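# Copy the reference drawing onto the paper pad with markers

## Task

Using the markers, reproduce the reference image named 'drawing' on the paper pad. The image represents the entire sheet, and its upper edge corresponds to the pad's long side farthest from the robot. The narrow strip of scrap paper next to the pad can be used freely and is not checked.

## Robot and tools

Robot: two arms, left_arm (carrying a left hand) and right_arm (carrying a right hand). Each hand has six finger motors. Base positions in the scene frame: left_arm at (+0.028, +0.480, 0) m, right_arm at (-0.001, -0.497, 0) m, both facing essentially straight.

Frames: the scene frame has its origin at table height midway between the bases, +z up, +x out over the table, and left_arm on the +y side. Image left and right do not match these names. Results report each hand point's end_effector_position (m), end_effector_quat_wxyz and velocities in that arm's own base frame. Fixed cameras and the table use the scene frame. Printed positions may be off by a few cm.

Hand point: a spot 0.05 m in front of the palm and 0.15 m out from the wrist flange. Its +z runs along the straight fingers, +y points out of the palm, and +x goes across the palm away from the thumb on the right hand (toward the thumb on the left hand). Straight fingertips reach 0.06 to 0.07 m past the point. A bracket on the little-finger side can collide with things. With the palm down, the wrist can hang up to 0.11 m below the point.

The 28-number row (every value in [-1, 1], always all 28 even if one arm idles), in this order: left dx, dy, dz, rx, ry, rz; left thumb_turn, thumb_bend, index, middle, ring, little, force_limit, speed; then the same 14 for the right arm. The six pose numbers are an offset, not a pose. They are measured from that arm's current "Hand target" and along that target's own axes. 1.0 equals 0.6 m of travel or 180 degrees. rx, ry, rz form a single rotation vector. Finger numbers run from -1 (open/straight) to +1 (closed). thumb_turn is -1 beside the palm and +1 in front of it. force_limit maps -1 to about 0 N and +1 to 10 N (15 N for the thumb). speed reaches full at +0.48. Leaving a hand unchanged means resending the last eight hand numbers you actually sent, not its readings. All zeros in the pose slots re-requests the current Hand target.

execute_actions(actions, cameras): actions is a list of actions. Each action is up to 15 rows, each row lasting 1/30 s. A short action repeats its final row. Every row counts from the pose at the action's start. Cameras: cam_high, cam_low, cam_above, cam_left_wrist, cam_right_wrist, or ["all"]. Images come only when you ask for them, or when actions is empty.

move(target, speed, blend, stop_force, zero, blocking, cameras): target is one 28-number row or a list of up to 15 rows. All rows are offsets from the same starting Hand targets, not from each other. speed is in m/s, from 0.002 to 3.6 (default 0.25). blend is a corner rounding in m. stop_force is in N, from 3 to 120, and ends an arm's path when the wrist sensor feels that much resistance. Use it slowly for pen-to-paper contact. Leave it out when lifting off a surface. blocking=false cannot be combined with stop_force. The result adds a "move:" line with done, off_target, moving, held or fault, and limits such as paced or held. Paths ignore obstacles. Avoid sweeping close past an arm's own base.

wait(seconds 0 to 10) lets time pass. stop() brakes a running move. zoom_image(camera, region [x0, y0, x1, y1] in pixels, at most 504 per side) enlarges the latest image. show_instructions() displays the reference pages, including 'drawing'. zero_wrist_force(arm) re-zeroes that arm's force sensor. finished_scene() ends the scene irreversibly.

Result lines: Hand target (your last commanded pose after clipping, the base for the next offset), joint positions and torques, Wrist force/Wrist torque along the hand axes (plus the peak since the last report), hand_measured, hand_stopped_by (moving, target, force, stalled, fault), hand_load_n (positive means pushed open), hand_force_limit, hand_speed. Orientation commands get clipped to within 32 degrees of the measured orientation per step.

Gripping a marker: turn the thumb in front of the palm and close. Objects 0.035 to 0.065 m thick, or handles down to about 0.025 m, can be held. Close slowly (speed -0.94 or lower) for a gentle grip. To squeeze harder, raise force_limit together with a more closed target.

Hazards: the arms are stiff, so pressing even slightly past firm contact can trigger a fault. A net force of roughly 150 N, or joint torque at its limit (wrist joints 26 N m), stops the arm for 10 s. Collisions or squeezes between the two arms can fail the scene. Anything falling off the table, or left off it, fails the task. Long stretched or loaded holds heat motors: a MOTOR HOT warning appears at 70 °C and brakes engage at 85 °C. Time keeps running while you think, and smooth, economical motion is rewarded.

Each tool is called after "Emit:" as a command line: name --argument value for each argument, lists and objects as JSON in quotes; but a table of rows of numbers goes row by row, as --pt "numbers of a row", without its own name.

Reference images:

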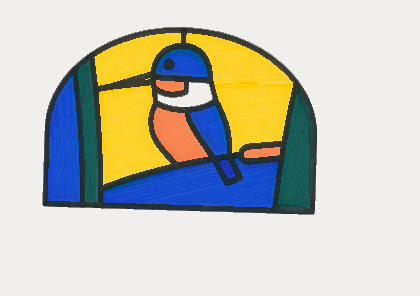

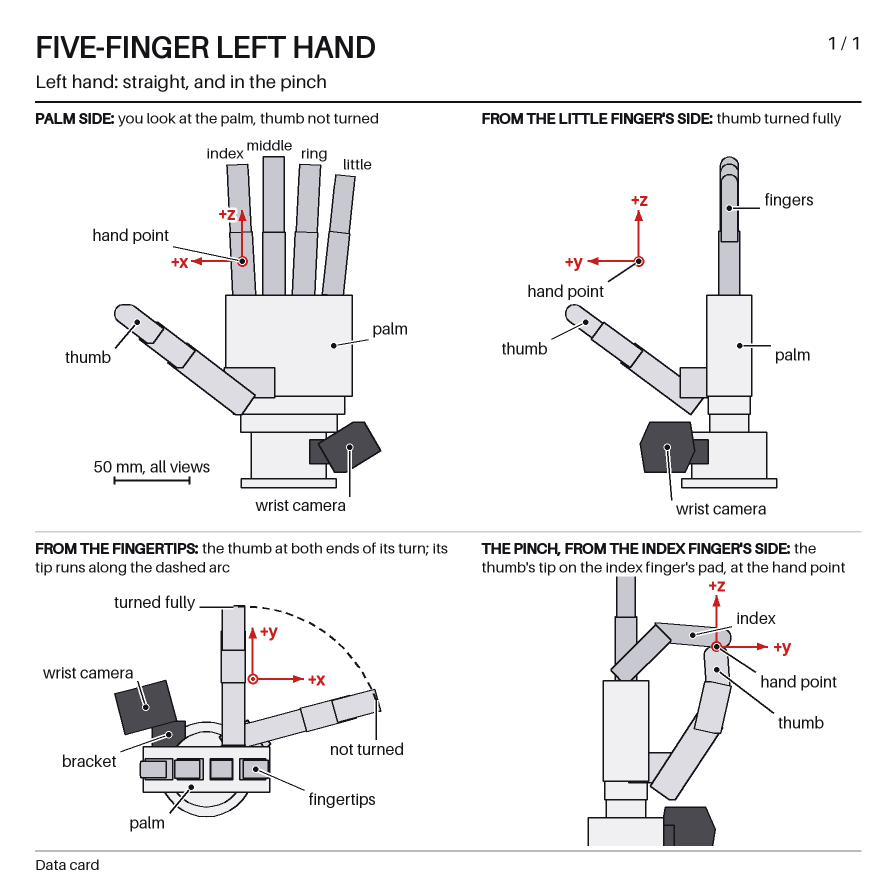

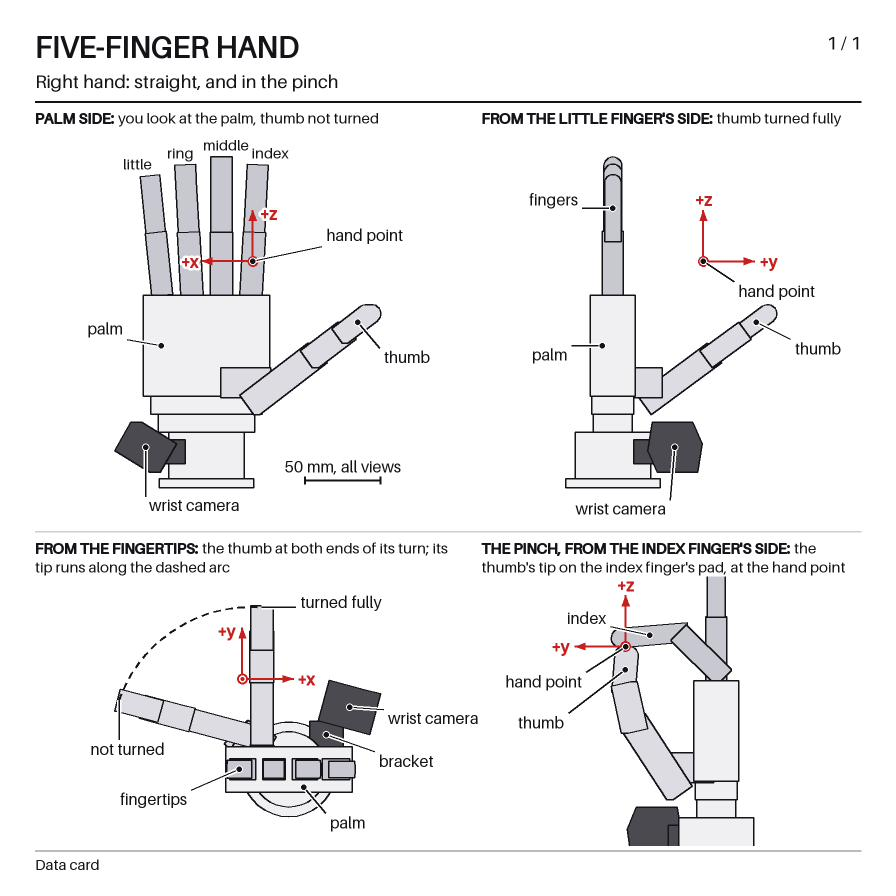

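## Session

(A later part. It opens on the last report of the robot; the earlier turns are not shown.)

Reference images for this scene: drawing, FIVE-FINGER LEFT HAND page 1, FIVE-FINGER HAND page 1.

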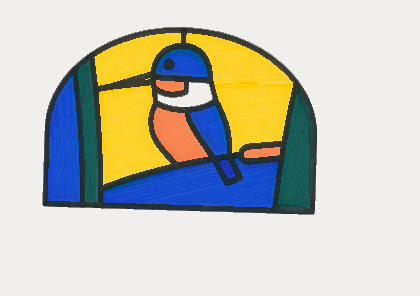

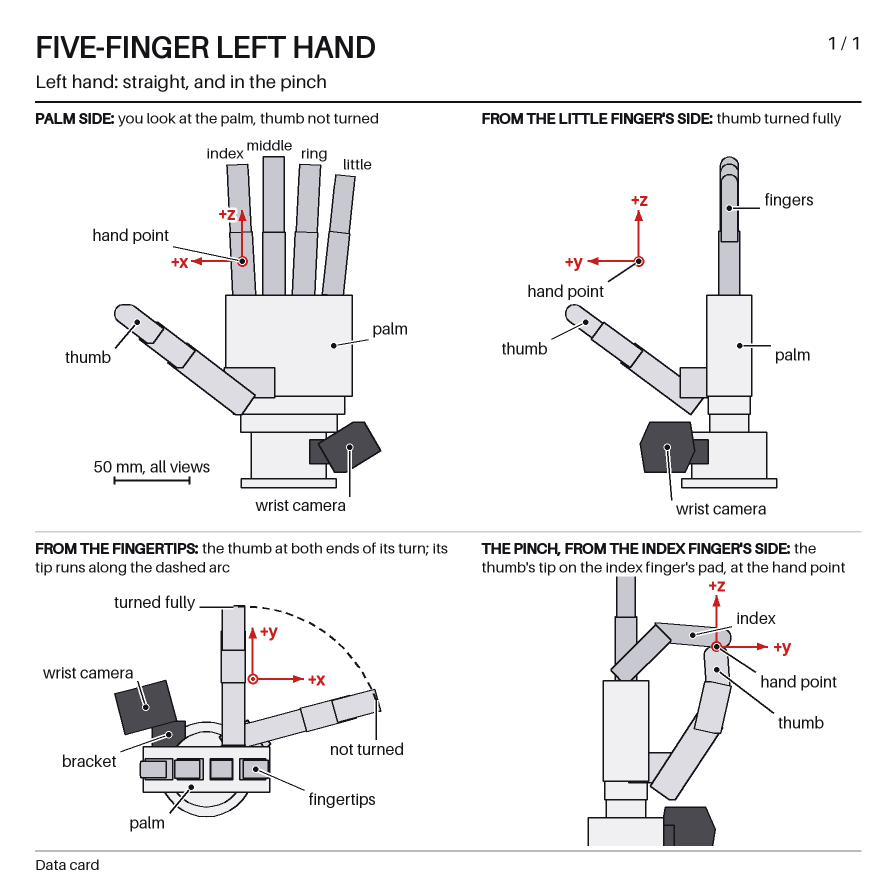

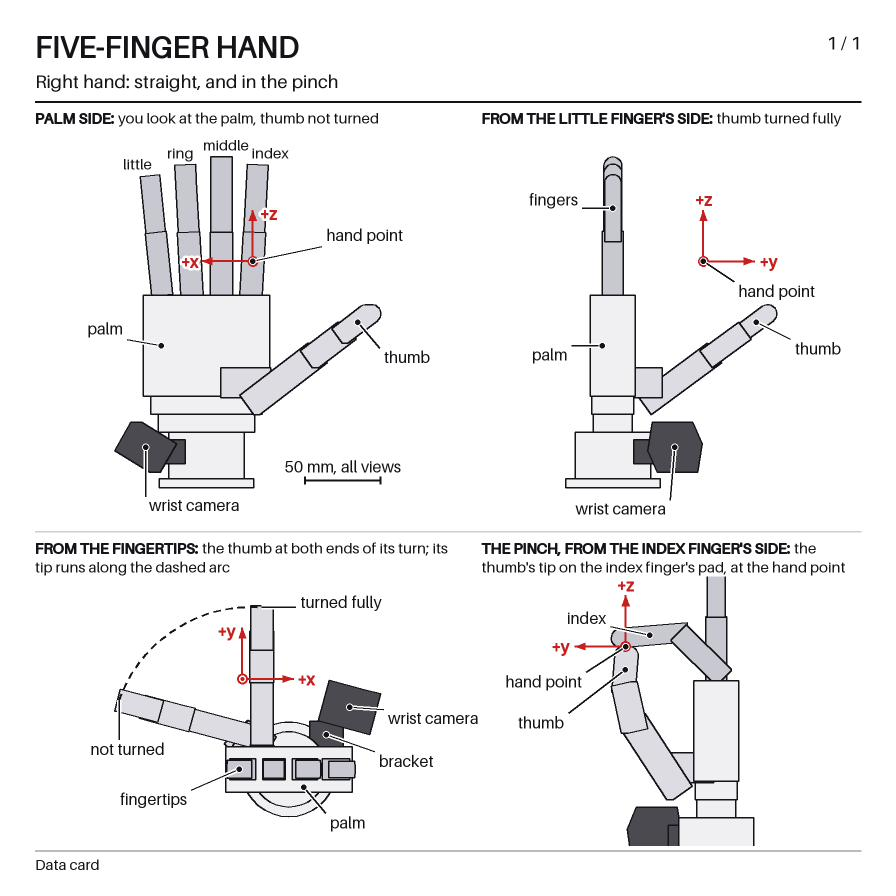

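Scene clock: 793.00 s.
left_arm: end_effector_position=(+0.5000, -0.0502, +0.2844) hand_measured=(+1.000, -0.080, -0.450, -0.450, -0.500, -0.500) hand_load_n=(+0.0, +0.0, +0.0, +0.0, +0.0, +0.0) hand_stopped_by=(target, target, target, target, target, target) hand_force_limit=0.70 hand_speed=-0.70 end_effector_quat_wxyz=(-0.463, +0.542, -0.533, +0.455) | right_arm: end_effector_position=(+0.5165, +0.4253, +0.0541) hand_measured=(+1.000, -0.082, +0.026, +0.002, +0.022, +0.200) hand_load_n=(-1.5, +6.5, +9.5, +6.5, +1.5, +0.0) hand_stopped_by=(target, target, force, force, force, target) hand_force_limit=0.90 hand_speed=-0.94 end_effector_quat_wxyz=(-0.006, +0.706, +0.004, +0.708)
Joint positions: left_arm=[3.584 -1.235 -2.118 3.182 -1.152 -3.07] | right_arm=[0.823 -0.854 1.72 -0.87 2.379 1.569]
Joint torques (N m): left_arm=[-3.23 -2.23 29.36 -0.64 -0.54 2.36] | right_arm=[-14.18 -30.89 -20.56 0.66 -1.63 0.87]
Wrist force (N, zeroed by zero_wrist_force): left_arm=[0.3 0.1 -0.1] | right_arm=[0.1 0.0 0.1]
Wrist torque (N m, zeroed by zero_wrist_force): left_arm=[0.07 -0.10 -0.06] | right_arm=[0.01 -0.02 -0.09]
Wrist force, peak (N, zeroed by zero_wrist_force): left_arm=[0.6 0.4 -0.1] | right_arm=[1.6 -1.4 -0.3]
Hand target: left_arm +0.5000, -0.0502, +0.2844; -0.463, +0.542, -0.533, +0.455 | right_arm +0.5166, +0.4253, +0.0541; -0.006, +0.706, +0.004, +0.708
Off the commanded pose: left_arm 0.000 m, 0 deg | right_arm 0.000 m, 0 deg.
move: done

Emit:
move --pt "0 0 0 0 0 0 1 -0.08 -0.45 -0.45 -0.5 -0.5 0.7 -0.7 -0.0095 0 0 0 0 0 1 -0.08 0.65 0.5 0.3 0.2 0.9 -0.94" --pt "0 0 0 0 0 0 1 -0.08 -0.45 -0.45 -0.5 -0.5 0.7 -0.7 -0.0096 -0.01417 -0.0015 0 0 0 1 -0.08 0.65 0.5 0.3 0.2 0.9 -0.94" --pt "0 0 0 0 0 0 1 -0.08 -0.45 -0.45 -0.5 -0.5 0.7 -0.7 -0.0096 -0.03083 -0.00333 0 0 0 1 -0.08 0.65 0.5 0.3 0.2 0.9 -0.94" --pt "0 0 0 0 0 0 1 -0.08 -0.45 -0.45 -0.5 -0.5 0.7 -0.7 -0.0096 -0.0360 -0.00533 0 0 0 1 -0.08 0.65 0.5 0.3 0.2 0.9 -0.94" --pt "0 0 0 0 0 0 1 -0.08 -0.45 -0.45 -0.5 -0.5 0.7 -0.7 -0.0096 -0.03767 -0.00817 0 0 0 1 -0.08 0.65 0.5 0.3 0.2 0.9 -0.94" --pt "0 0 0 0 0 0 1 -0.08 -0.45 -0.45 -0.5 -0.5 0.7 -0.7 -0.0096 -0.03617 -0.0110 0 0 0 1 -0.08 0.65 0.5 0.3 0.2 0.9 -0.94" --pt "0 0 0 0 0 0 1 -0.08 -0.45 -0.45 -0.5 -0.5 0.7 -0.7 -0.0096 -0.03083 -0.0120 0 0 0 1 -0.08 0.65 0.5 0.3 0.2 0.9 -0.94" --pt "0 0 0 0 0 0 1 -0.08 -0.45 -0.45 -0.5 -0.5 0.7 -0.7 -0.0096 -0.03767 -0.00817 0 0 0 1 -0.08 0.65 0.5 0.3 0.2 0.9 -0.94" --pt "0 0 0 0 0 0 1 -0.08 -0.45 -0.45 -0.5 -0.5 0.7 -0.7 -0.0095 -0.0360 -0.00533 0 0 0 1 -0.08 0.65 0.5 0.3 0.2 0.9 -0.94" --pt "0 0 0 0 0 0 1 -0.08 -0.45 -0.45 -0.5 -0.5 0.7 -0.7 -0.0095 -0.03083 -0.00333 0 0 0 1 -0.08 0.65 0.5 0.3 0.2 0.9 -0.94" --pt "0 0 0 0 0 0 1 -0.08 -0.45 -0.45 -0.5 -0.5 0.7 -0.7 -0.0095 -0.01417 -0.0015 0 0 0 1 -0.08 0.65 0.5 0.3 0.2 0.9 -0.94" --pt "0 0 0 0 0 0 1 -0.08 -0.45 -0.45 -0.5 -0.5 0.7 -0.7 -0.0095 0.0005 0 0 0 0 1 -0.08 0.65 0.5 0.3 0.2 0.9 -0.94" --pt "0 0 0 0 0 0 1 -0.08 -0.45 -0.45 -0.5 -0.5 0.7 -0.7 0 0 0 0 0 0 1 -0.08 0.65 0.5 0.3 0.2 0.9 -0.94" --speed '[0.04,0.07,0.07,0.07,0.07,0.07,0.07,0.07,0.07,0.07,0.07,0.07,0.1]' --blend '[0,0.002,0.002,0.001,0.001,0.001,0,0.002,0.002,0.002,0.002,0,0]'

Emit:
move --target '[0,0,0,0,0,0,1,-0.08,-0.45,-0.45,-0.5,-0.5,0.7,-0.7,0.001,0.05,-0.12,0,0,0,1,-0.08,0.65,0.5,0.3,0.2,0.9,-0.94]' --speed 0.25 --cameras '["cam_above"]'

Emit:
zoom_image --camera "cam_above" --region '[415, 240, 515, 335]'

Scene clock: 796.20 s.
left_arm: end_effector_position=(+0.5000, -0.0502, +0.2844) hand_measured=(+1.000, -0.080, -0.450, -0.450, -0.500, -0.500) hand_load_n=(+0.0, +0.0, +0.0, +0.0, +0.0, +0.0) hand_stopped_by=(target, target, target, target, target, target) hand_force_limit=0.70 hand_speed=-0.70 end_effector_quat_wxyz=(-0.463, +0.542, -0.533, +0.455) | right_arm: end_effector_position=(+0.5167, +0.4252, +0.0540) hand_measured=(+1.000, -0.082, +0.026, +0.002, +0.022, +0.200) hand_load_n=(-1.5, +6.5, +9.5, +6.5, +1.5, +0.0) hand_stopped_by=(target, target, force, force, force, target) hand_force_limit=0.90 hand_speed=-0.94 end_effector_quat_wxyz=(-0.006, +0.706, +0.004, +0.708)
Joint positions: left_arm=[3.584 -1.235 -2.118 3.182 -1.152 -3.07] | right_arm=[0.822 -0.853 1.72 -0.87 2.379 1.569]
Joint torques (N m): left_arm=[-4.26 -1.05 29.73 -0.65 -0.47 2.6] | right_arm=[7.11 -47.27 -20.78 0.51 1.47 -2.01]
Wrist force (N, zeroed by zero_wrist_force): left_arm=[0.2 0.1 0.0] | right_arm=[-0.1 -0.1 0.1]
Wrist torque (N m, zeroed by zero_wrist_force): left_arm=[0.07 -0.08 -0.07] | right_arm=[-0.01 0.00 -0.11]
Wrist force, peak (N, zeroed by zero_wrist_force): left_arm=[0.3 0.1 -0.5] | right_arm=[2.5 -0.6 0.7]
Hand target: left_arm +0.5000, -0.0502, +0.2844; -0.463, +0.542, -0.533, +0.455 | right_arm +0.5166, +0.4253, +0.0541; -0.006, +0.706, +0.004, +0.708
Off the commanded pose: left_arm 0.000 m, 0 deg | right_arm 0.000 m, 0 deg.
move: done; blend cut to 0.0017 m at target 3, 0.001 m at target 8, 0.001 m at target 9, 0.0017 m at target 10

Scene clock: 797.17 s.
left_arm: end_effector_position=(+0.5000, -0.0502, +0.2844) hand_measured=(+1.000, -0.080, -0.450, -0.450, -0.500, -0.500) hand_load_n=(+0.0, +0.0, +0.0, +0.0, +0.0, +0.0) hand_stopped_by=(target, target, target, target, target, target) hand_force_limit=0.70 hand_speed=-0.70 end_effector_quat_wxyz=(-0.463, +0.542, -0.533, +0.455) | right_arm: end_effector_position=(+0.4451, +0.3943, +0.0544) hand_measured=(+1.000, -0.082, +0.026, +0.002, +0.022, +0.200) hand_load_n=(-1.5, +6.5, +9.5, +7.0, +1.5, +0.0) hand_stopped_by=(target, target, force, force, force, target) hand_force_limit=0.90 hand_speed=-0.94 end_effector_quat_wxyz=(-0.006, +0.706, +0.004, +0.708)
Joint positions: left_arm=[3.584 -1.235 -2.118 3.182 -1.152 -3.07] | right_arm=[0.89 -0.945 1.911 -0.97 2.446 1.569]
Joint torques (N m): left_arm=[-4.41 -0.84 31.61 -0.8 -0.66 2.5] | right_arm=[9.99 -41.89 -2.85 -3.21 1.56 -2.25]
Wrist force (N, zeroed by zero_wrist_force): left_arm=[0.2 0.1 0.2] | right_arm=[-0.4 0.0 -0.1]
Wrist torque (N m, zeroed by zero_wrist_force): left_arm=[0.05 -0.07 -0.08] | right_arm=[0.00 0.06 0.00]
Wrist force, peak (N, zeroed by zero_wrist_force): left_arm=[0.3 0.4 -0.2] | right_arm=[0.0 0.5 -1.3]
Hand target: left_arm +0.5000, -0.0502, +0.2844; -0.463, +0.542, -0.533, +0.455 | right_arm +0.4450, +0.3943, +0.0544; -0.006, +0.706, +0.004, +0.708
Off the commanded pose: left_arm 0.000 m, 0 deg | right_arm 0.000 m, 0 deg.
move: done
Images, in order (width x height): cam_above 896x504.

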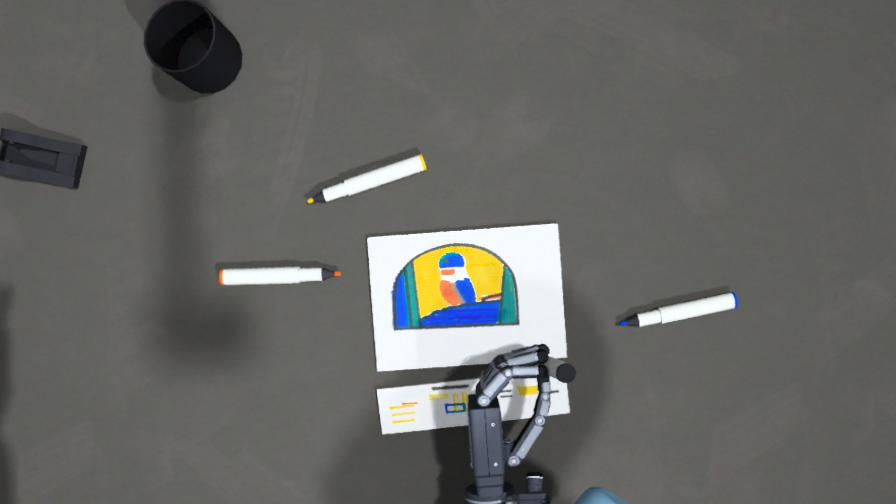

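Scaled by 5.040 from the camera's 896x504 image, which has a finer 1280x720 frame.

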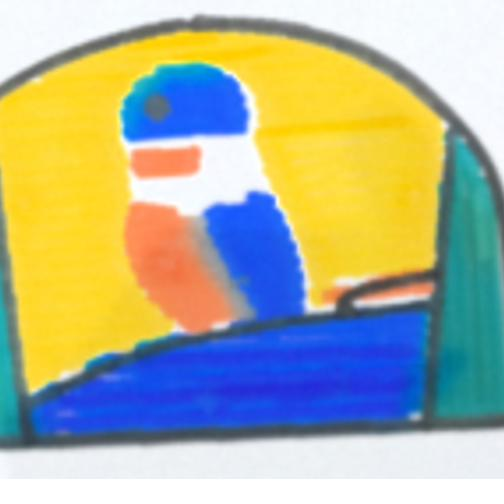

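Emit:
zoom_image --camera "cam_above" --region '[385, 240, 435, 335]'

Emit:
zoom_image --camera "cam_above" --region '[470, 250, 530, 335]'

Scaled by 5.305 from the camera's 896x504 image, which has a finer 1280x720 frame.

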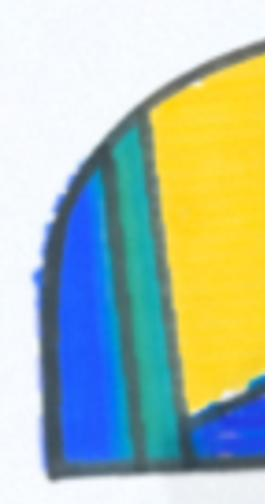

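Scaled by 5.929 from the camera's 896x504 image, which has a finer 1280x720 frame.

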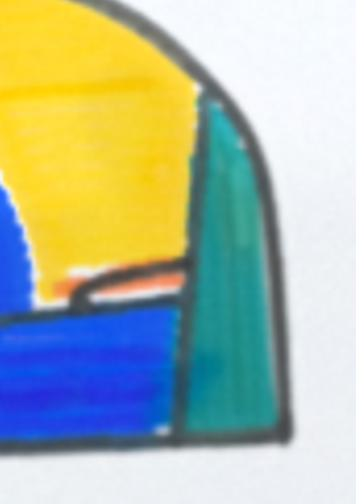

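Emit:
move --pt "0 0 0 0 0 0 1 -0.08 -0.45 -0.45 -0.5 -0.5 0.7 -0.7 -0.001 -0.03583 -0.09333 0 0 0 1 -0.08 0.65 0.5 0.3 0.2 0.9 -0.94" --pt "0 0 0 0 0 0 1 -0.08 -0.45 -0.45 -0.5 -0.5 0.7 -0.7 -0.0109 -0.03583 -0.09333 0 0 0 1 -0.08 0.65 0.5 0.3 0.2 0.9 -0.94" --pt "0 0 0 0 0 0 1 -0.08 -0.45 -0.45 -0.5 -0.5 0.7 -0.7 0 -0.03583 -0.09333 0 0 0 1 -0.08 0.65 0.5 0.3 0.2 0.9 -0.94" --pt "0 0 0 0 0 0 1 -0.08 -0.45 -0.45 -0.5 -0.5 0.7 -0.7 0 -0.0225 -0.09333 0 0 0 1 -0.08 0.65 0.5 0.3 0.2 0.9 -0.94" --pt "0 0 0 0 0 0 1 -0.08 -0.45 -0.45 -0.5 -0.5 0.7 -0.7 -0.0109 -0.0225 -0.09333 0 0 0 1 -0.08 0.65 0.5 0.3 0.2 0.9 -0.94" --pt "0 0 0 0 0 0 1 -0.08 -0.45 -0.45 -0.5 -0.5 0.7 -0.7 0 -0.0225 -0.09333 0 0 0 1 -0.08 0.65 0.5 0.3 0.2 0.9 -0.94" --pt "0 0 0 0 0 0 1 -0.08 -0.45 -0.45 -0.5 -0.5 0.7 -0.7 0.01 0.12 -0.09333 0 0 0 1 -0.08 0.65 0.5 0.3 0.2 0.9 -0.94" --speed '[0.25,0.03,0.1,0.1,0.03,0.1,0.25]' --cameras '["cam_above"]'

Emit:
zoom_image --camera "cam_above" --region '[490, 370, 570, 425]'

Scene clock: 803.23 s.
left_arm: end_effector_position=(+0.5000, -0.0502, +0.2844) hand_measured=(+1.000, -0.080, -0.450, -0.450, -0.500, -0.500) hand_load_n=(+0.0, +0.0, +0.0, +0.0, +0.0, +0.0) hand_stopped_by=(target, target, target, target, target, target) hand_force_limit=0.70 hand_speed=-0.70 end_effector_quat_wxyz=(-0.463, +0.542, -0.533, +0.455) | right_arm: end_effector_position=(+0.3900, +0.3215, +0.0602) hand_measured=(+1.000, -0.082, +0.026, +0.002, +0.022, +0.200) hand_load_n=(-1.5, +6.5, +9.0, +6.5, +2.0, +0.0) hand_stopped_by=(target, target, force, force, force, target) hand_force_limit=0.90 hand_speed=-0.94 end_effector_quat_wxyz=(-0.006, +0.706, +0.004, +0.708)
Joint positions: left_arm=[3.584 -1.235 -2.118 3.182 -1.152 -3.07] | right_arm=[0.881 -1.084 2.175 -1.096 2.438 1.569]
Joint torques (N m): left_arm=[-3.19 -2.03 29.52 -0.81 -0.51 2.48] | right_arm=[-14.77 -35.57 -1.15 -3.11 -1.37 -2.27]
Wrist force (N, zeroed by zero_wrist_force): left_arm=[0.3 0.1 0.0] | right_arm=[0.0 -0.5 -0.1]
Wrist torque (N m, zeroed by zero_wrist_force): left_arm=[0.05 -0.09 -0.06] | right_arm=[-0.06 0.01 0.00]
Wrist force, peak (N, zeroed by zero_wrist_force): left_arm=[0.5 0.3 -0.3] | right_arm=[-0.2 -1.7 -0.2]
Hand target: left_arm +0.5000, -0.0502, +0.2844; -0.463, +0.542, -0.533, +0.455 | right_arm +0.3901, +0.3215, +0.0602; -0.006, +0.706, +0.004, +0.708
Off the commanded pose: left_arm 0.000 m, 0 deg | right_arm 0.000 m, 0 deg.
move: done
Images, in order (width x height): cam_above 896x504.

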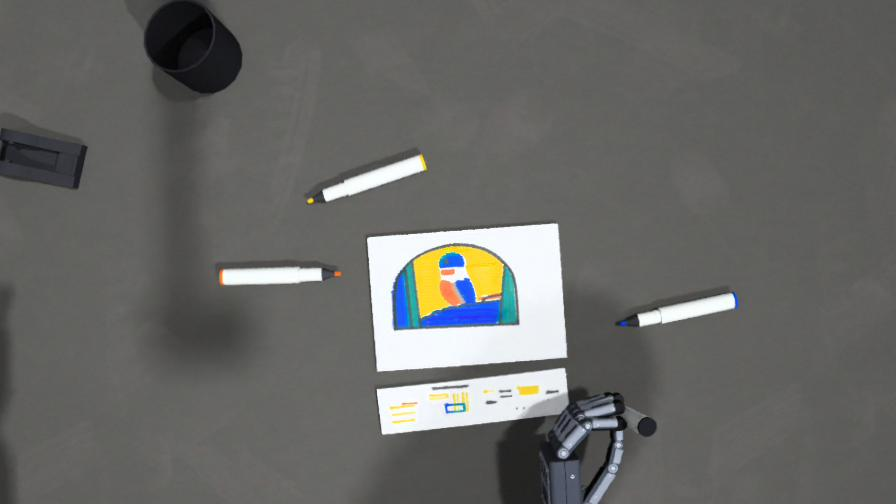

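Scaled by 6.300 from the camera's 896x504 image, which has a finer 1280x720 frame.

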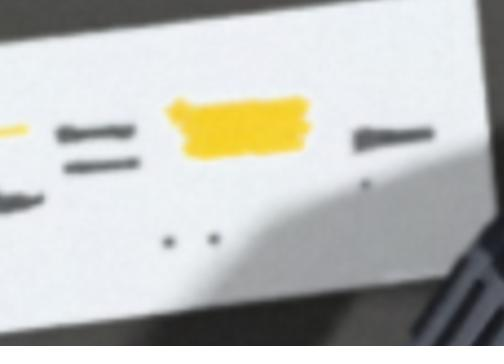

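Emit:
zoom_image --camera "cam_above" --region '[410, 285, 470, 335]'

Emit:
zoom_image --camera "cam_above" --region '[455, 280, 515, 330]'

Scaled by 8.400 from the camera's 896x504 image, which has a finer 1280x720 frame.

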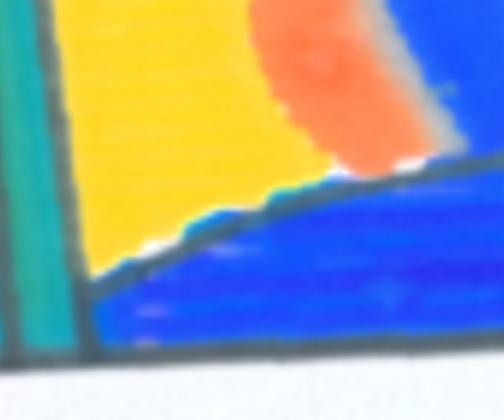

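Scaled by 8.400 from the camera's 896x504 image, which has a finer 1280x720 frame.

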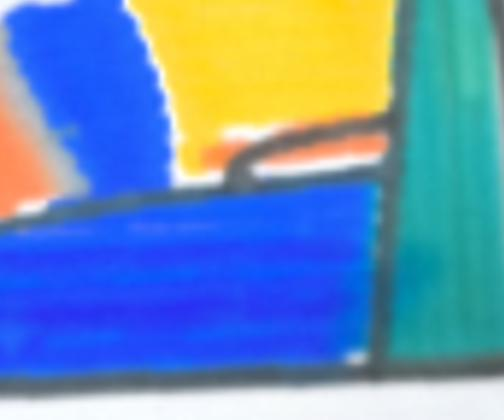

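Emit:
zoom_image --camera "cam_above" --region '[355, 225, 385, 250]'

Emit:
zoom_image --camera "cam_above" --region '[545, 212, 575, 237]'

Emit:
zoom_image --camera "cam_above" --region '[365, 358, 395, 383]'

Emit:
zoom_image --camera "cam_above" --region '[552, 345, 582, 370]'

Scaled by 16.800 from the camera's 896x504 image, which has a finer 1280x720 frame.

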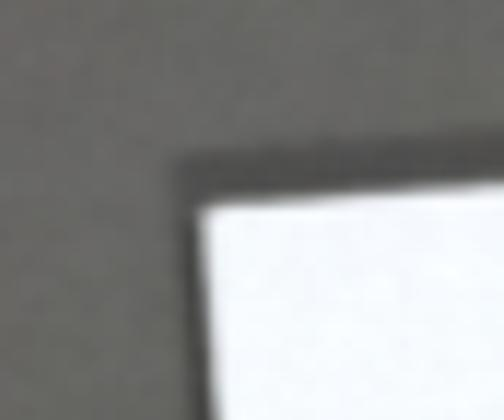

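Scaled by 16.800 from the camera's 896x504 image, which has a finer 1280x720 frame.

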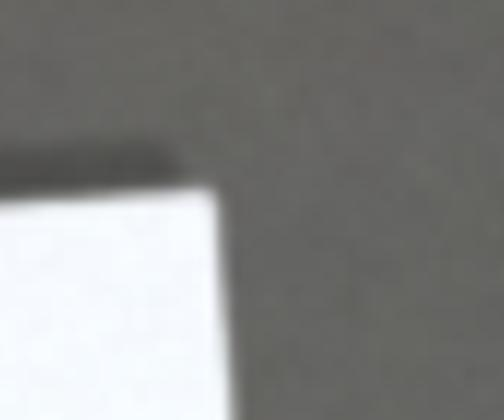

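Scaled by 16.800 from the camera's 896x504 image, which has a finer 1280x720 frame.

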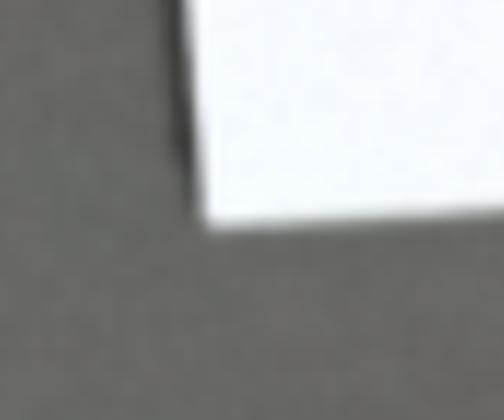

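Scaled by 16.800 from the camera's 896x504 image, which has a finer 1280x720 frame.

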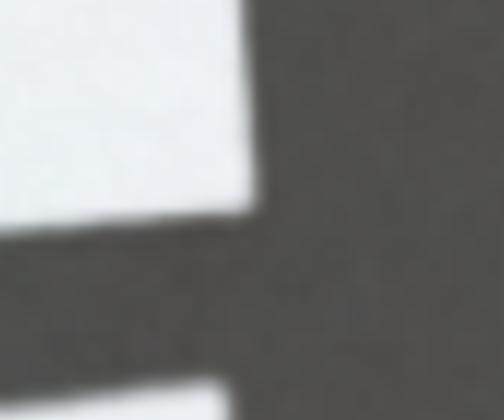

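Emit:
move --pt "0 0 0 0 0 0 1 -0.08 -0.45 -0.45 -0.5 -0.5 0.7 -0.7 -0.010 -0.24167 0.21667 0 0 0 1 -0.08 0.65 0.5 0.3 0.2 0.9 -0.94" --pt "0 0 0 0 0 0 1 -0.08 -0.45 -0.45 -0.5 -0.5 0.7 -0.7 -0.0206 -0.24167 0.21667 0 0 0 1 -0.08 0.65 0.5 0.3 0.2 0.9 -0.94" --pt "0 0 0 0 0 0 1 -0.08 -0.45 -0.45 -0.5 -0.5 0.7 -0.7 -0.010 -0.24167 0.21667 0 0 0 1 -0.08 0.65 0.5 0.3 0.2 0.9 -0.94" --pt "0 0 0 0 0 0 1 -0.08 -0.45 -0.45 -0.5 -0.5 0.7 -0.7 -0.010 -0.3025 0.26417 0 0 0 1 -0.08 0.65 0.5 0.3 0.2 0.9 -0.94" --pt "0 0 0 0 0 0 1 -0.08 -0.45 -0.45 -0.5 -0.5 0.7 -0.7 -0.0206 -0.3025 0.26417 0 0 0 1 -0.08 0.65 0.5 0.3 0.2 0.9 -0.94" --pt "0 0 0 0 0 0 1 -0.08 -0.45 -0.45 -0.5 -0.5 0.7 -0.7 -0.010 -0.3025 0.26417 0 0 0 1 -0.08 0.65 0.5 0.3 0.2 0.9 -0.94" --pt "0 0 0 0 0 0 1 -0.08 -0.45 -0.45 -0.5 -0.5 0.7 -0.7 -0.010 -0.1558 0.07 0 0 0 1 -0.08 0.65 0.5 0.3 0.2 0.9 -0.94" --speed '[0.3,0.04,0.1,0.25,0.04,0.1,0.3]' --cameras '["cam_above"]'

Emit:
zoom_image --camera "cam_above" --region '[415, 250, 475, 310]'

Scene clock: 810.30 s.
left_arm: end_effector_position=(+0.5000, -0.0502, +0.2844) hand_measured=(+1.000, -0.080, -0.450, -0.450, -0.500, -0.500) hand_load_n=(+0.0, +0.0, +0.0, +0.0, -0.5, +0.0) hand_stopped_by=(target, target, target, target, target, target) hand_force_limit=0.70 hand_speed=-0.70 end_effector_quat_wxyz=(-0.463, +0.542, -0.533, +0.455) | right_arm: end_effector_position=(+0.4308, +0.4156, +0.0544) hand_measured=(+1.000, -0.082, +0.026, +0.002, +0.022, +0.200) hand_load_n=(-1.5, +6.5, +9.5, +6.5, +1.5, +0.0) hand_stopped_by=(target, target, force, force, force, target) hand_force_limit=0.90 hand_speed=-0.94 end_effector_quat_wxyz=(-0.006, +0.706, +0.004, +0.708)
Joint positions: left_arm=[3.584 -1.235 -2.118 3.182 -1.152 -3.07] | right_arm=[0.94 -0.924 1.866 -0.947 2.497 1.569]
Joint torques (N m): left_arm=[-4.37 -1.12 27.97 -0.67 -0.55 2.39] | right_arm=[9.14 -44.17 -4.38 -2.98 1.56 -2.28]
Wrist force (N, zeroed by zero_wrist_force): left_arm=[0.4 0.0 0.2] | right_arm=[-0.1 -0.1 -0.1]
Wrist torque (N m, zeroed by zero_wrist_force): left_arm=[0.04 -0.09 -0.05] | right_arm=[-0.02 0.01 0.00]
Wrist force, peak (N, zeroed by zero_wrist_force): left_arm=[0.7 0.0 -0.1] | right_arm=[-0.1 -1.4 1.0]
Hand target: left_arm +0.5000, -0.0502, +0.2844; -0.463, +0.542, -0.533, +0.455 | right_arm +0.4307, +0.4156, +0.0544; -0.006, +0.706, +0.004, +0.708
Off the commanded pose: left_arm 0.000 m, 0 deg | right_arm 0.000 m, 0 deg.
move: done
Images, in order (width x height): cam_above 896x504.

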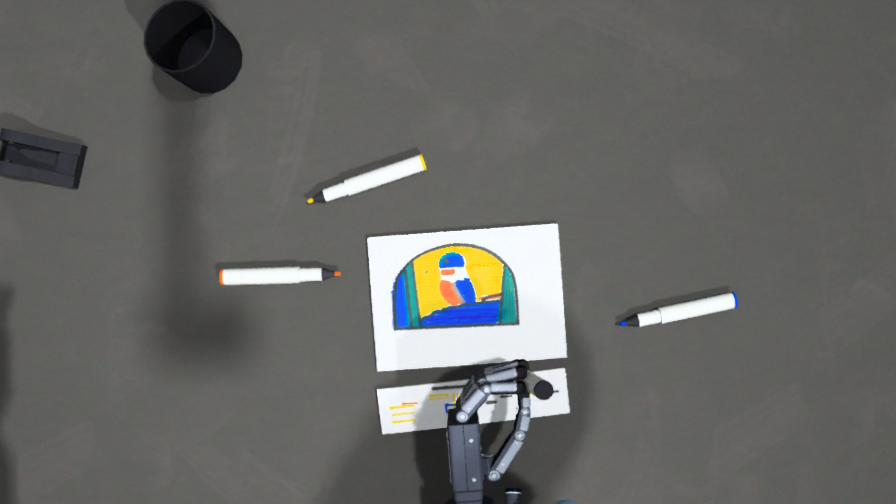

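Scaled by 8.400 from the camera's 896x504 image, which has a finer 1280x720 frame.

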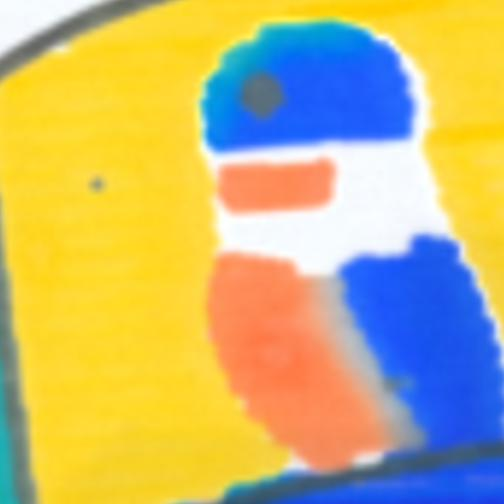

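Emit:
move --pt "0 0 0 0 0 0 1 -0.08 -0.45 -0.45 -0.5 -0.5 0.7 -0.7 -0.002 -0.12183 0.19792 0 0 0 1 -0.08 0.65 0.5 0.3 0.2 0.9 -0.94" --pt "0 0 0 0 0 0 1 -0.08 -0.45 -0.45 -0.5 -0.5 0.7 -0.7 -0.0106 -0.12183 0.19792 0 0 0 1 -0.08 0.65 0.5 0.3 0.2 0.9 -0.94" --pt "0 0 0 0 0 0 1 -0.08 -0.45 -0.45 -0.5 -0.5 0.7 -0.7 -0.0108 -0.12167 0.20542 0 0 0 1 -0.08 0.65 0.5 0.3 0.2 0.9 -0.94" --pt "0 0 0 0 0 0 1 -0.08 -0.45 -0.45 -0.5 -0.5 0.7 -0.7 -0.0108 -0.12067 0.21042 0 0 0 1 -0.08 0.65 0.5 0.3 0.2 0.9 -0.94" --pt "0 0 0 0 0 0 1 -0.08 -0.45 -0.45 -0.5 -0.5 0.7 -0.7 -0.0108 -0.1190 0.21542 0 0 0 1 -0.08 0.65 0.5 0.3 0.2 0.9 -0.94" --pt "0 0 0 0 0 0 1 -0.08 -0.45 -0.45 -0.5 -0.5 0.7 -0.7 -0.0108 -0.1140 0.22125 0 0 0 1 -0.08 0.65 0.5 0.3 0.2 0.9 -0.94" --pt "0 0 0 0 0 0 1 -0.08 -0.45 -0.45 -0.5 -0.5 0.7 -0.7 -0.0108 -0.10733 0.22542 0 0 0 1 -0.08 0.65 0.5 0.3 0.2 0.9 -0.94" --pt "0 0 0 0 0 0 1 -0.08 -0.45 -0.45 -0.5 -0.5 0.7 -0.7 -0.0108 -0.09817 0.22708 0 0 0 1 -0.08 0.65 0.5 0.3 0.2 0.9 -0.94" --pt "0 0 0 0 0 0 1 -0.08 -0.45 -0.45 -0.5 -0.5 0.7 -0.7 -0.0107 -0.08817 0.22542 0 0 0 1 -0.08 0.65 0.5 0.3 0.2 0.9 -0.94" --pt "0 0 0 0 0 0 1 -0.08 -0.45 -0.45 -0.5 -0.5 0.7 -0.7 -0.0107 -0.08067 0.22042 0 0 0 1 -0.08 0.65 0.5 0.3 0.2 0.9 -0.94" --pt "0 0 0 0 0 0 1 -0.08 -0.45 -0.45 -0.5 -0.5 0.7 -0.7 -0.0107 -0.0765 0.21208 0 0 0 1 -0.08 0.65 0.5 0.3 0.2 0.9 -0.94" --pt "0 0 0 0 0 0 1 -0.08 -0.45 -0.45 -0.5 -0.5 0.7 -0.7 -0.0107 -0.07567 0.20125 0 0 0 1 -0.08 0.65 0.5 0.3 0.2 0.9 -0.94" --pt "0 0 0 0 0 0 1 -0.08 -0.45 -0.45 -0.5 -0.5 0.7 -0.7 -0.0107 -0.0745 0.19708 0 0 0 1 -0.08 0.65 0.5 0.3 0.2 0.9 -0.94" --pt "0 0 0 0 0 0 1 -0.08 -0.45 -0.45 -0.5 -0.5 0.7 -0.7 -0.0107 -0.06933 0.17842 0 0 0 1 -0.08 0.65 0.5 0.3 0.2 0.9 -0.94" --pt "0 0 0 0 0 0 1 -0.08 -0.45 -0.45 -0.5 -0.5 0.7 -0.7 -0.002 -0.06933 0.17842 0 0 0 1 -0.08 0.65 0.5 0.3 0.2 0.9 -0.94" --speed '[0.3,0.04,0.06,0.06,0.06,0.06,0.06,0.06,0.06,0.06,0.06,0.06,0.06,0.06,0.1]' --blend '[0,0,0.001,0.001,0.001,0.001,0.001,0.001,0.001,0.001,0.001,0.001,0.001,0,0]'

Emit:
move --target '[0,0,0,0,0,0,1,-0.08,-0.45,-0.45,-0.5,-0.5,0.7,-0.7,0.0,0.05,-0.15,0,0,0,1,-0.08,0.65,0.5,0.3,0.2,0.9,-0.94]' --speed 0.3 --cameras '["cam_above"]'

Emit:
zoom_image --camera "cam_above" --region '[415, 245, 485, 315]'

Scene clock: 815.73 s.
left_arm: end_effector_position=(+0.5000, -0.0502, +0.2844) hand_measured=(+1.000, -0.080, -0.450, -0.450, -0.500, -0.500) hand_load_n=(+0.0, +0.0, -0.5, +0.0, +0.0, +0.0) hand_stopped_by=(target, target, target, target, target, target) hand_force_limit=0.70 hand_speed=-0.70 end_effector_quat_wxyz=(-0.463, +0.542, -0.533, +0.455) | right_arm: end_effector_position=(+0.5372, +0.4586, +0.0535) hand_measured=(+1.000, -0.082, +0.026, +0.002, +0.022, +0.200) hand_load_n=(-1.5, +6.0, +9.0, +6.5, +1.5, +0.0) hand_stopped_by=(target, target, force, force, force, target) hand_force_limit=0.90 hand_speed=-0.94 end_effector_quat_wxyz=(-0.006, +0.706, +0.004, +0.708)
Joint positions: left_arm=[3.584 -1.235 -2.118 3.182 -1.152 -3.07] | right_arm=[0.836 -0.789 1.586 -0.801 2.393 1.569]
Joint torques (N m): left_arm=[-2.4 -1.51 29.27 -0.71 -0.69 2.32] | right_arm=[8.87 -49.61 -22.12 0.72 1.54 -1.61]
Wrist force (N, zeroed by zero_wrist_force): left_arm=[0.3 0.2 -0.1] | right_arm=[-0.3 -0.4 -0.1]
Wrist torque (N m, zeroed by zero_wrist_force): left_arm=[0.09 -0.09 -0.07] | right_arm=[-0.04 0.06 -0.14]
Wrist force, peak (N, zeroed by zero_wrist_force): left_arm=[0.7 0.0 -0.1] | right_arm=[3.3 -1.7 -0.5]
Hand target: left_arm +0.5000, -0.0502, +0.2844; -0.463, +0.542, -0.533, +0.455 | right_arm +0.5372, +0.4587, +0.0536; -0.006, +0.706, +0.004, +0.708
Off the commanded pose: left_arm 0.000 m, 0 deg | right_arm 0.000 m, 0 deg.
move: done

Scene clock: 816.73 s.
left_arm: end_effector_position=(+0.5000, -0.0502, +0.2844) hand_measured=(+1.000, -0.080, -0.450, -0.450, -0.500, -0.500) hand_load_n=(+0.0, +0.0, +0.0, +0.0, +0.0, +0.0) hand_stopped_by=(target, target, target, target, target, target) hand_force_limit=0.70 hand_speed=-0.70 end_effector_quat_wxyz=(-0.463, +0.542, -0.533, +0.455) | right_arm: end_effector_position=(+0.4477, +0.4274, +0.0533) hand_measured=(+1.000, -0.082, +0.026, +0.002, +0.022, +0.200) hand_load_n=(-1.5, +6.0, +9.5, +6.5, +1.5, +0.0) hand_stopped_by=(target, target, force, force, force, target) hand_force_limit=0.90 hand_speed=-0.94 end_effector_quat_wxyz=(-0.006, +0.706, +0.004, +0.708)
Joint positions: left_arm=[3.584 -1.235 -2.118 3.182 -1.152 -3.07] | right_arm=[0.927 -0.895 1.811 -0.92 2.484 1.569]
Joint torques (N m): left_arm=[-3.83 -1 29.01 -0.58 -0.95 2.17] | right_arm=[9.82 -45.36 -3.42 -2.87 1.59 -2.24]
Wrist force (N, zeroed by zero_wrist_force): left_arm=[0.4 0.0 -0.2] | right_arm=[0.0 -0.1 -0.1]
Wrist torque (N m, zeroed by zero_wrist_force): left_arm=[0.07 -0.10 -0.06] | right_arm=[0.00 -0.01 0.02]
Wrist force, peak (N, zeroed by zero_wrist_force): left_arm=[0.4 0.4 -0.3] | right_arm=[-0.3 0.5 -1.3]
Hand target: left_arm +0.5000, -0.0502, +0.2844; -0.463, +0.542, -0.533, +0.455 | right_arm +0.4476, +0.4274, +0.0533; -0.006, +0.706, +0.004, +0.708
Off the commanded pose: left_arm 0.000 m, 0 deg | right_arm 0.000 m, 0 deg.
move: done
Images, in order (width x height): cam_above 896x504.

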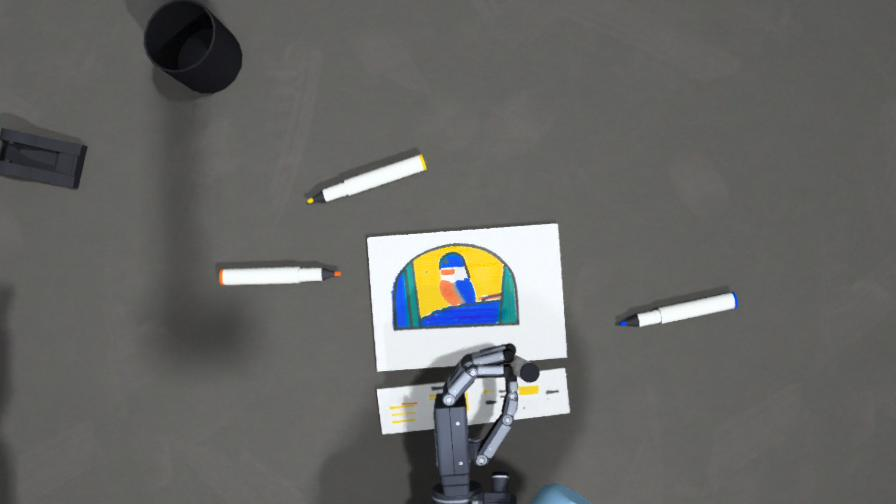

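Scaled by 7.200 from the camera's 896x504 image, which has a finer 1280x720 frame.

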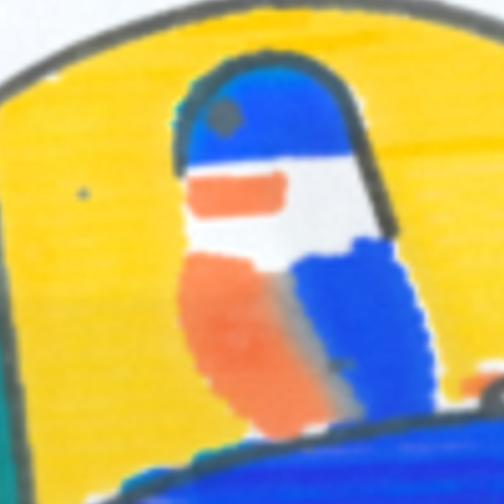

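Emit:
move --pt "0 0 0 0 0 0 1 -0.08 -0.45 -0.45 -0.5 -0.5 0.7 -0.7 -0.001 -0.10367 0.16883 0 0 0 1 -0.08 0.65 0.5 0.3 0.2 0.9 -0.94" --pt "0 0 0 0 0 0 1 -0.08 -0.45 -0.45 -0.5 -0.5 0.7 -0.7 -0.0086 -0.10367 0.16883 0 0 0 1 -0.08 0.65 0.5 0.3 0.2 0.9 -0.94" --pt "0 0 0 0 0 0 1 -0.08 -0.45 -0.45 -0.5 -0.5 0.7 -0.7 -0.0087 -0.05467 0.16933 0 0 0 1 -0.08 0.65 0.5 0.3 0.2 0.9 -0.94" --pt "0 0 0 0 0 0 1 -0.08 -0.45 -0.45 -0.5 -0.5 0.7 -0.7 -0.001 -0.05467 0.16933 0 0 0 1 -0.08 0.65 0.5 0.3 0.2 0.9 -0.94" --pt "0 0 0 0 0 0 1 -0.08 -0.45 -0.45 -0.5 -0.5 0.7 -0.7 -0.001 -0.07433 0.16783 0 0 0 1 -0.08 0.65 0.5 0.3 0.2 0.9 -0.94" --pt "0 0 0 0 0 0 1 -0.08 -0.45 -0.45 -0.5 -0.5 0.7 -0.7 -0.0086 -0.07433 0.16783 0 0 0 1 -0.08 0.65 0.5 0.3 0.2 0.9 -0.94" --pt "0 0 0 0 0 0 1 -0.08 -0.45 -0.45 -0.5 -0.5 0.7 -0.7 -0.0086 -0.07417 0.1545 0 0 0 1 -0.08 0.65 0.5 0.3 0.2 0.9 -0.94" --pt "0 0 0 0 0 0 1 -0.08 -0.45 -0.45 -0.5 -0.5 0.7 -0.7 -0.0087 -0.07633 0.15567 0 0 0 1 -0.08 0.65 0.5 0.3 0.2 0.9 -0.94" --pt "0 0 0 0 0 0 1 -0.08 -0.45 -0.45 -0.5 -0.5 0.7 -0.7 -0.0088 -0.1005 0.15533 0 0 0 1 -0.08 0.65 0.5 0.3 0.2 0.9 -0.94" --pt "0 0 0 0 0 0 1 -0.08 -0.45 -0.45 -0.5 -0.5 0.7 -0.7 -0.001 -0.1005 0.15533 0 0 0 1 -0.08 0.65 0.5 0.3 0.2 0.9 -0.94" --speed '[0.3,0.04,0.06,0.1,0.2,0.04,0.05,0.05,0.06,0.1]'

Scene clock: 822.13 s.
left_arm: end_effector_position=(+0.5000, -0.0502, +0.2844) hand_measured=(+1.000, -0.080, -0.450, -0.450, -0.500, -0.500) hand_load_n=(+0.0, +0.0, +0.0, +0.0, +0.0, +0.0) hand_stopped_by=(target, target, target, target, target, target) hand_force_limit=0.70 hand_speed=-0.70 end_effector_quat_wxyz=(-0.463, +0.542, -0.533, +0.455) | right_arm: end_effector_position=(+0.5400, +0.4890, +0.0530) hand_measured=(+1.000, -0.082, +0.026, +0.002, +0.022, +0.200) hand_load_n=(-1.5, +6.5, +9.0, +6.5, +1.5, +0.0) hand_stopped_by=(target, target, force, force, force, target) hand_force_limit=0.90 hand_speed=-0.94 end_effector_quat_wxyz=(-0.006, +0.706, +0.004, +0.708)
Joint positions: left_arm=[3.584 -1.235 -2.118 3.182 -1.152 -3.07] | right_arm=[0.866 -0.739 1.484 -0.749 2.423 1.569]
Joint torques (N m): left_arm=[-3.11 -1.03 29.43 -0.71 -0.66 2.1] | right_arm=[9.49 -52.5 -21.67 0.8 1.54 1.88]
Wrist force (N, zeroed by zero_wrist_force): left_arm=[0.2 0.2 0.0] | right_arm=[-0.3 -0.2 -0.1]
Wrist torque (N m, zeroed by zero_wrist_force): left_arm=[0.09 -0.08 -0.08] | right_arm=[-0.01 0.05 -0.10]
Wrist force, peak (N, zeroed by zero_wrist_force): left_arm=[0.5 0.4 0.2] | right_arm=[2.5 -1.6 -0.1]
Hand target: left_arm +0.5000, -0.0502, +0.2844; -0.463, +0.542, -0.533, +0.455 | right_arm +0.5400, +0.4890, +0.0531; -0.006, +0.706, +0.004, +0.708
Off the commanded pose: left_arm 0.000 m, 0 deg | right_arm 0.000 m, 0 deg.
move: done

Emit:
move --pt "0 0 0 0 0 0 1 -0.08 -0.45 -0.45 -0.5 -0.5 0.7 -0.7 0 -0.0020 0.01617 0 0 0 1 -0.08 0.65 0.5 0.3 0.2 0.9 -0.94" --pt "0 0 0 0 0 0 1 -0.08 -0.45 -0.45 -0.5 -0.5 0.7 -0.7 -0.0076 -0.0020 0.01617 0 0 0 1 -0.08 0.65 0.5 0.3 0.2 0.9 -0.94" --pt "0 0 0 0 0 0 1 -0.08 -0.45 -0.45 -0.5 -0.5 0.7 -0.7 -0.0077 -0.00167 0.00333 0 0 0 1 -0.08 0.65 0.5 0.3 0.2 0.9 -0.94" --pt "0 0 0 0 0 0 1 -0.08 -0.45 -0.45 -0.5 -0.5 0.7 -0.7 -0.0077 -0.00117 -0.0050 0 0 0 1 -0.08 0.65 0.5 0.3 0.2 0.9 -0.94" --pt "0 0 0 0 0 0 1 -0.08 -0.45 -0.45 -0.5 -0.5 0.7 -0.7 -0.0077 -0.00417 -0.01417 0 0 0 1 -0.08 0.65 0.5 0.3 0.2 0.9 -0.94" --pt "0 0 0 0 0 0 1 -0.08 -0.45 -0.45 -0.5 -0.5 0.7 -0.7 -0.0077 -0.0050 -0.0225 0 0 0 1 -0.08 0.65 0.5 0.3 0.2 0.9 -0.94" --pt "0 0 0 0 0 0 1 -0.08 -0.45 -0.45 -0.5 -0.5 0.7 -0.7 -0.0077 -0.00267 -0.0325 0 0 0 1 -0.08 0.65 0.5 0.3 0.2 0.9 -0.94" --pt "0 0 0 0 0 0 1 -0.08 -0.45 -0.45 -0.5 -0.5 0.7 -0.7 -0.0077 0.00233 -0.04167 0 0 0 1 -0.08 0.65 0.5 0.3 0.2 0.9 -0.94" --pt "0 0 0 0 0 0 1 -0.08 -0.45 -0.45 -0.5 -0.5 0.7 -0.7 -0.0077 0.00917 -0.0495 0 0 0 1 -0.08 0.65 0.5 0.3 0.2 0.9 -0.94" --pt "0 0 0 0 0 0 1 -0.08 -0.45 -0.45 -0.5 -0.5 0.7 -0.7 -0.0077 0.0175 -0.0560 0 0 0 1 -0.08 0.65 0.5 0.3 0.2 0.9 -0.94" --pt "0 0 0 0 0 0 1 -0.08 -0.45 -0.45 -0.5 -0.5 0.7 -0.7 0 0.0175 -0.0560 0 0 0 1 -0.08 0.65 0.5 0.3 0.2 0.9 -0.94" --pt "0 0 0 0 0 0 1 -0.08 -0.45 -0.45 -0.5 -0.5 0.7 -0.7 0.001 0.06 -0.16 0 0 0 1 -0.08 0.65 0.5 0.3 0.2 0.9 -0.94" --speed '[0.2,0.04,0.06,0.06,0.06,0.06,0.06,0.06,0.06,0.06,0.1,0.3]' --blend '[0,0,0.001,0.001,0.001,0.001,0.001,0.001,0.001,0,0,0]' --cameras '["cam_above"]'

Emit:
zoom_image --camera "cam_above" --region '[415, 245, 485, 315]'

Scene clock: 826.23 s.
left_arm: end_effector_position=(+0.5000, -0.0502, +0.2844) hand_measured=(+1.000, -0.080, -0.450, -0.450, -0.500, -0.500) hand_load_n=(+0.0, +0.5, +0.0, +0.0, +0.0, +0.0) hand_stopped_by=(target, target, target, target, target, target) hand_force_limit=0.70 hand_speed=-0.70 end_effector_quat_wxyz=(-0.463, +0.542, -0.533, +0.455) | right_arm: end_effector_position=(+0.4445, +0.4517, +0.0533) hand_measured=(+1.000, -0.082, +0.026, +0.002, +0.022, +0.200) hand_load_n=(-1.5, +6.5, +9.5, +6.5, +1.5, +0.0) hand_stopped_by=(target, target, force, force, force, target) hand_force_limit=0.90 hand_speed=-0.94 end_effector_quat_wxyz=(-0.006, +0.706, +0.004, +0.708)
Joint positions: left_arm=[3.584 -1.235 -2.118 3.182 -1.152 -3.07] | right_arm=[0.96 -0.862 1.741 -0.883 2.516 1.569]
Joint torques (N m): left_arm=[-3.75 -1.75 29.11 -0.5 -0.73 2.11] | right_arm=[9.82 -47.3 -4.11 -2.9 1.55 -2.3]
Wrist force (N, zeroed by zero_wrist_force): left_arm=[0.4 -0.3 -0.2] | right_arm=[-0.1 0.0 -0.2]
Wrist torque (N m, zeroed by zero_wrist_force): left_arm=[0.02 -0.10 -0.05] | right_arm=[0.02 0.02 0.01]
Wrist force, peak (N, zeroed by zero_wrist_force): left_arm=[0.7 0.1 -0.1] | right_arm=[3.3 -0.5 1.4]
Hand target: left_arm +0.5000, -0.0502, +0.2844; -0.463, +0.542, -0.533, +0.455 | right_arm +0.4445, +0.4517, +0.0533; -0.006, +0.706, +0.004, +0.708
Off the commanded pose: left_arm 0.000 m, 0 deg | right_arm 0.000 m, 0 deg.
move: done
Images, in order (width x height): cam_above 896x504.

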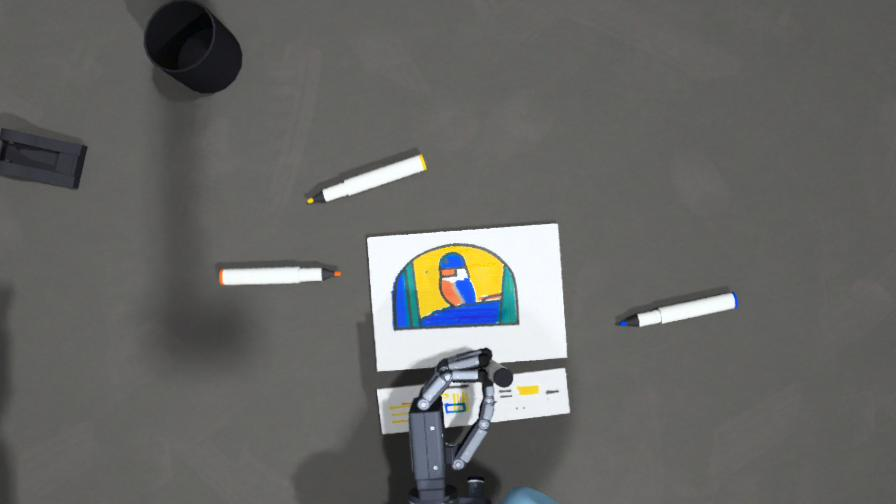

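Scaled by 7.200 from the camera's 896x504 image, which has a finer 1280x720 frame.

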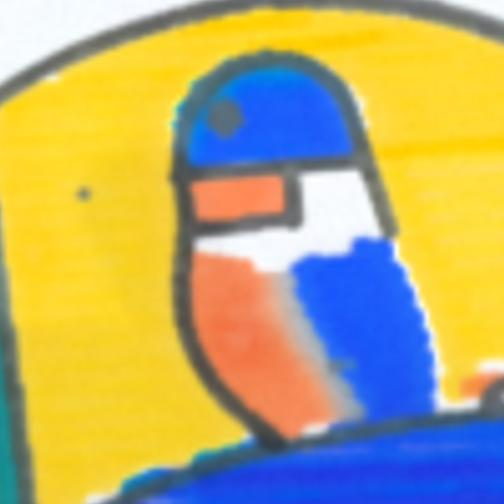

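Emit:
move --pt "0 0 0 0 0 0 1 -0.08 -0.45 -0.45 -0.5 -0.5 0.7 -0.7 -0.001 -0.0605 0.1540 0 0 0 1 -0.08 0.65 0.5 0.3 0.2 0.9 -0.94" --pt "0 0 0 0 0 0 1 -0.08 -0.45 -0.45 -0.5 -0.5 0.7 -0.7 -0.0086 -0.0605 0.1540 0 0 0 1 -0.08 0.65 0.5 0.3 0.2 0.9 -0.94" --pt "0 0 0 0 0 0 1 -0.08 -0.45 -0.45 -0.5 -0.5 0.7 -0.7 -0.0087 -0.05083 0.15167 0 0 0 1 -0.08 0.65 0.5 0.3 0.2 0.9 -0.94" --pt "0 0 0 0 0 0 1 -0.08 -0.45 -0.45 -0.5 -0.5 0.7 -0.7 -0.0087 -0.0425 0.14833 0 0 0 1 -0.08 0.65 0.5 0.3 0.2 0.9 -0.94" --pt "0 0 0 0 0 0 1 -0.08 -0.45 -0.45 -0.5 -0.5 0.7 -0.7 -0.0087 -0.03417 0.14767 0 0 0 1 -0.08 0.65 0.5 0.3 0.2 0.9 -0.94" --pt "0 0 0 0 0 0 1 -0.08 -0.45 -0.45 -0.5 -0.5 0.7 -0.7 -0.0087 -0.02333 0.1500 0 0 0 1 -0.08 0.65 0.5 0.3 0.2 0.9 -0.94" --pt "0 0 0 0 0 0 1 -0.08 -0.45 -0.45 -0.5 -0.5 0.7 -0.7 -0.0087 -0.00867 0.15383 0 0 0 1 -0.08 0.65 0.5 0.3 0.2 0.9 -0.94" --pt "0 0 0 0 0 0 1 -0.08 -0.45 -0.45 -0.5 -0.5 0.7 -0.7 -0.0087 -0.00383 0.14333 0 0 0 1 -0.08 0.65 0.5 0.3 0.2 0.9 -0.94" --pt "0 0 0 0 0 0 1 -0.08 -0.45 -0.45 -0.5 -0.5 0.7 -0.7 -0.0087 -0.00017 0.12917 0 0 0 1 -0.08 0.65 0.5 0.3 0.2 0.9 -0.94" --pt "0 0 0 0 0 0 1 -0.08 -0.45 -0.45 -0.5 -0.5 0.7 -0.7 -0.0087 0.00083 0.11667 0 0 0 1 -0.08 0.65 0.5 0.3 0.2 0.9 -0.94" --pt "0 0 0 0 0 0 1 -0.08 -0.45 -0.45 -0.5 -0.5 0.7 -0.7 -0.0087 0.00033 0.10917 0 0 0 1 -0.08 0.65 0.5 0.3 0.2 0.9 -0.94" --pt "0 0 0 0 0 0 1 -0.08 -0.45 -0.45 -0.5 -0.5 0.7 -0.7 -0.001 0.00033 0.10917 0 0 0 1 -0.08 0.65 0.5 0.3 0.2 0.9 -0.94" --speed '[0.3,0.04,0.06,0.06,0.06,0.06,0.06,0.06,0.06,0.06,0.06,0.1]' --blend '[0,0,0.001,0.001,0.001,0.001,0,0.001,0.001,0.001,0,0]'

Scene clock: 833.30 s.
left_arm: end_effector_position=(+0.5000, -0.0502, +0.2844) hand_measured=(+1.000, -0.080, -0.450, -0.450, -0.500, -0.500) hand_load_n=(+0.0, +0.0, +0.0, +0.0, +0.0, +0.0) hand_stopped_by=(target, target, target, target, target, target) hand_force_limit=0.70 hand_speed=-0.70 end_effector_quat_wxyz=(-0.463, +0.542, -0.533, +0.455) | right_arm: end_effector_position=(+0.5100, +0.4523, +0.0528) hand_measured=(+1.000, -0.082, +0.026, +0.002, +0.022, +0.200) hand_load_n=(-1.5, +6.5, +9.0, +6.5, +1.5, +0.0) hand_stopped_by=(target, target, force, force, force, target) hand_force_limit=0.90 hand_speed=-0.94 end_effector_quat_wxyz=(-0.005, +0.706, +0.004, +0.708)
Joint positions: left_arm=[3.584 -1.235 -2.118 3.182 -1.152 -3.07] | right_arm=[0.865 -0.818 1.65 -0.836 2.421 1.569]
Joint torques (N m): left_arm=[-3.76 -1.38 28.95 -0.47 -0.83 2.04] | right_arm=[9.39 -46.76 -21.2 0.95 1.56 -1.59]
Wrist force (N, zeroed by zero_wrist_force): left_arm=[0.4 0.2 0.1] | right_arm=[0.1 -0.1 -0.2]
Wrist torque (N m, zeroed by zero_wrist_force): left_arm=[0.07 -0.10 -0.06] | right_arm=[0.00 -0.02 -0.10]
Wrist force, peak (N, zeroed by zero_wrist_force): left_arm=[0.7 0.0 -0.1] | right_arm=[3.1 -0.3 1.1]
Hand target: left_arm +0.5000, -0.0502, +0.2844; -0.463, +0.542, -0.533, +0.455 | right_arm +0.5100, +0.4524, +0.0529; -0.006, +0.706, +0.004, +0.708
Off the commanded pose: left_arm 0.000 m, 0 deg | right_arm 0.000 m, 0 deg.
move: done


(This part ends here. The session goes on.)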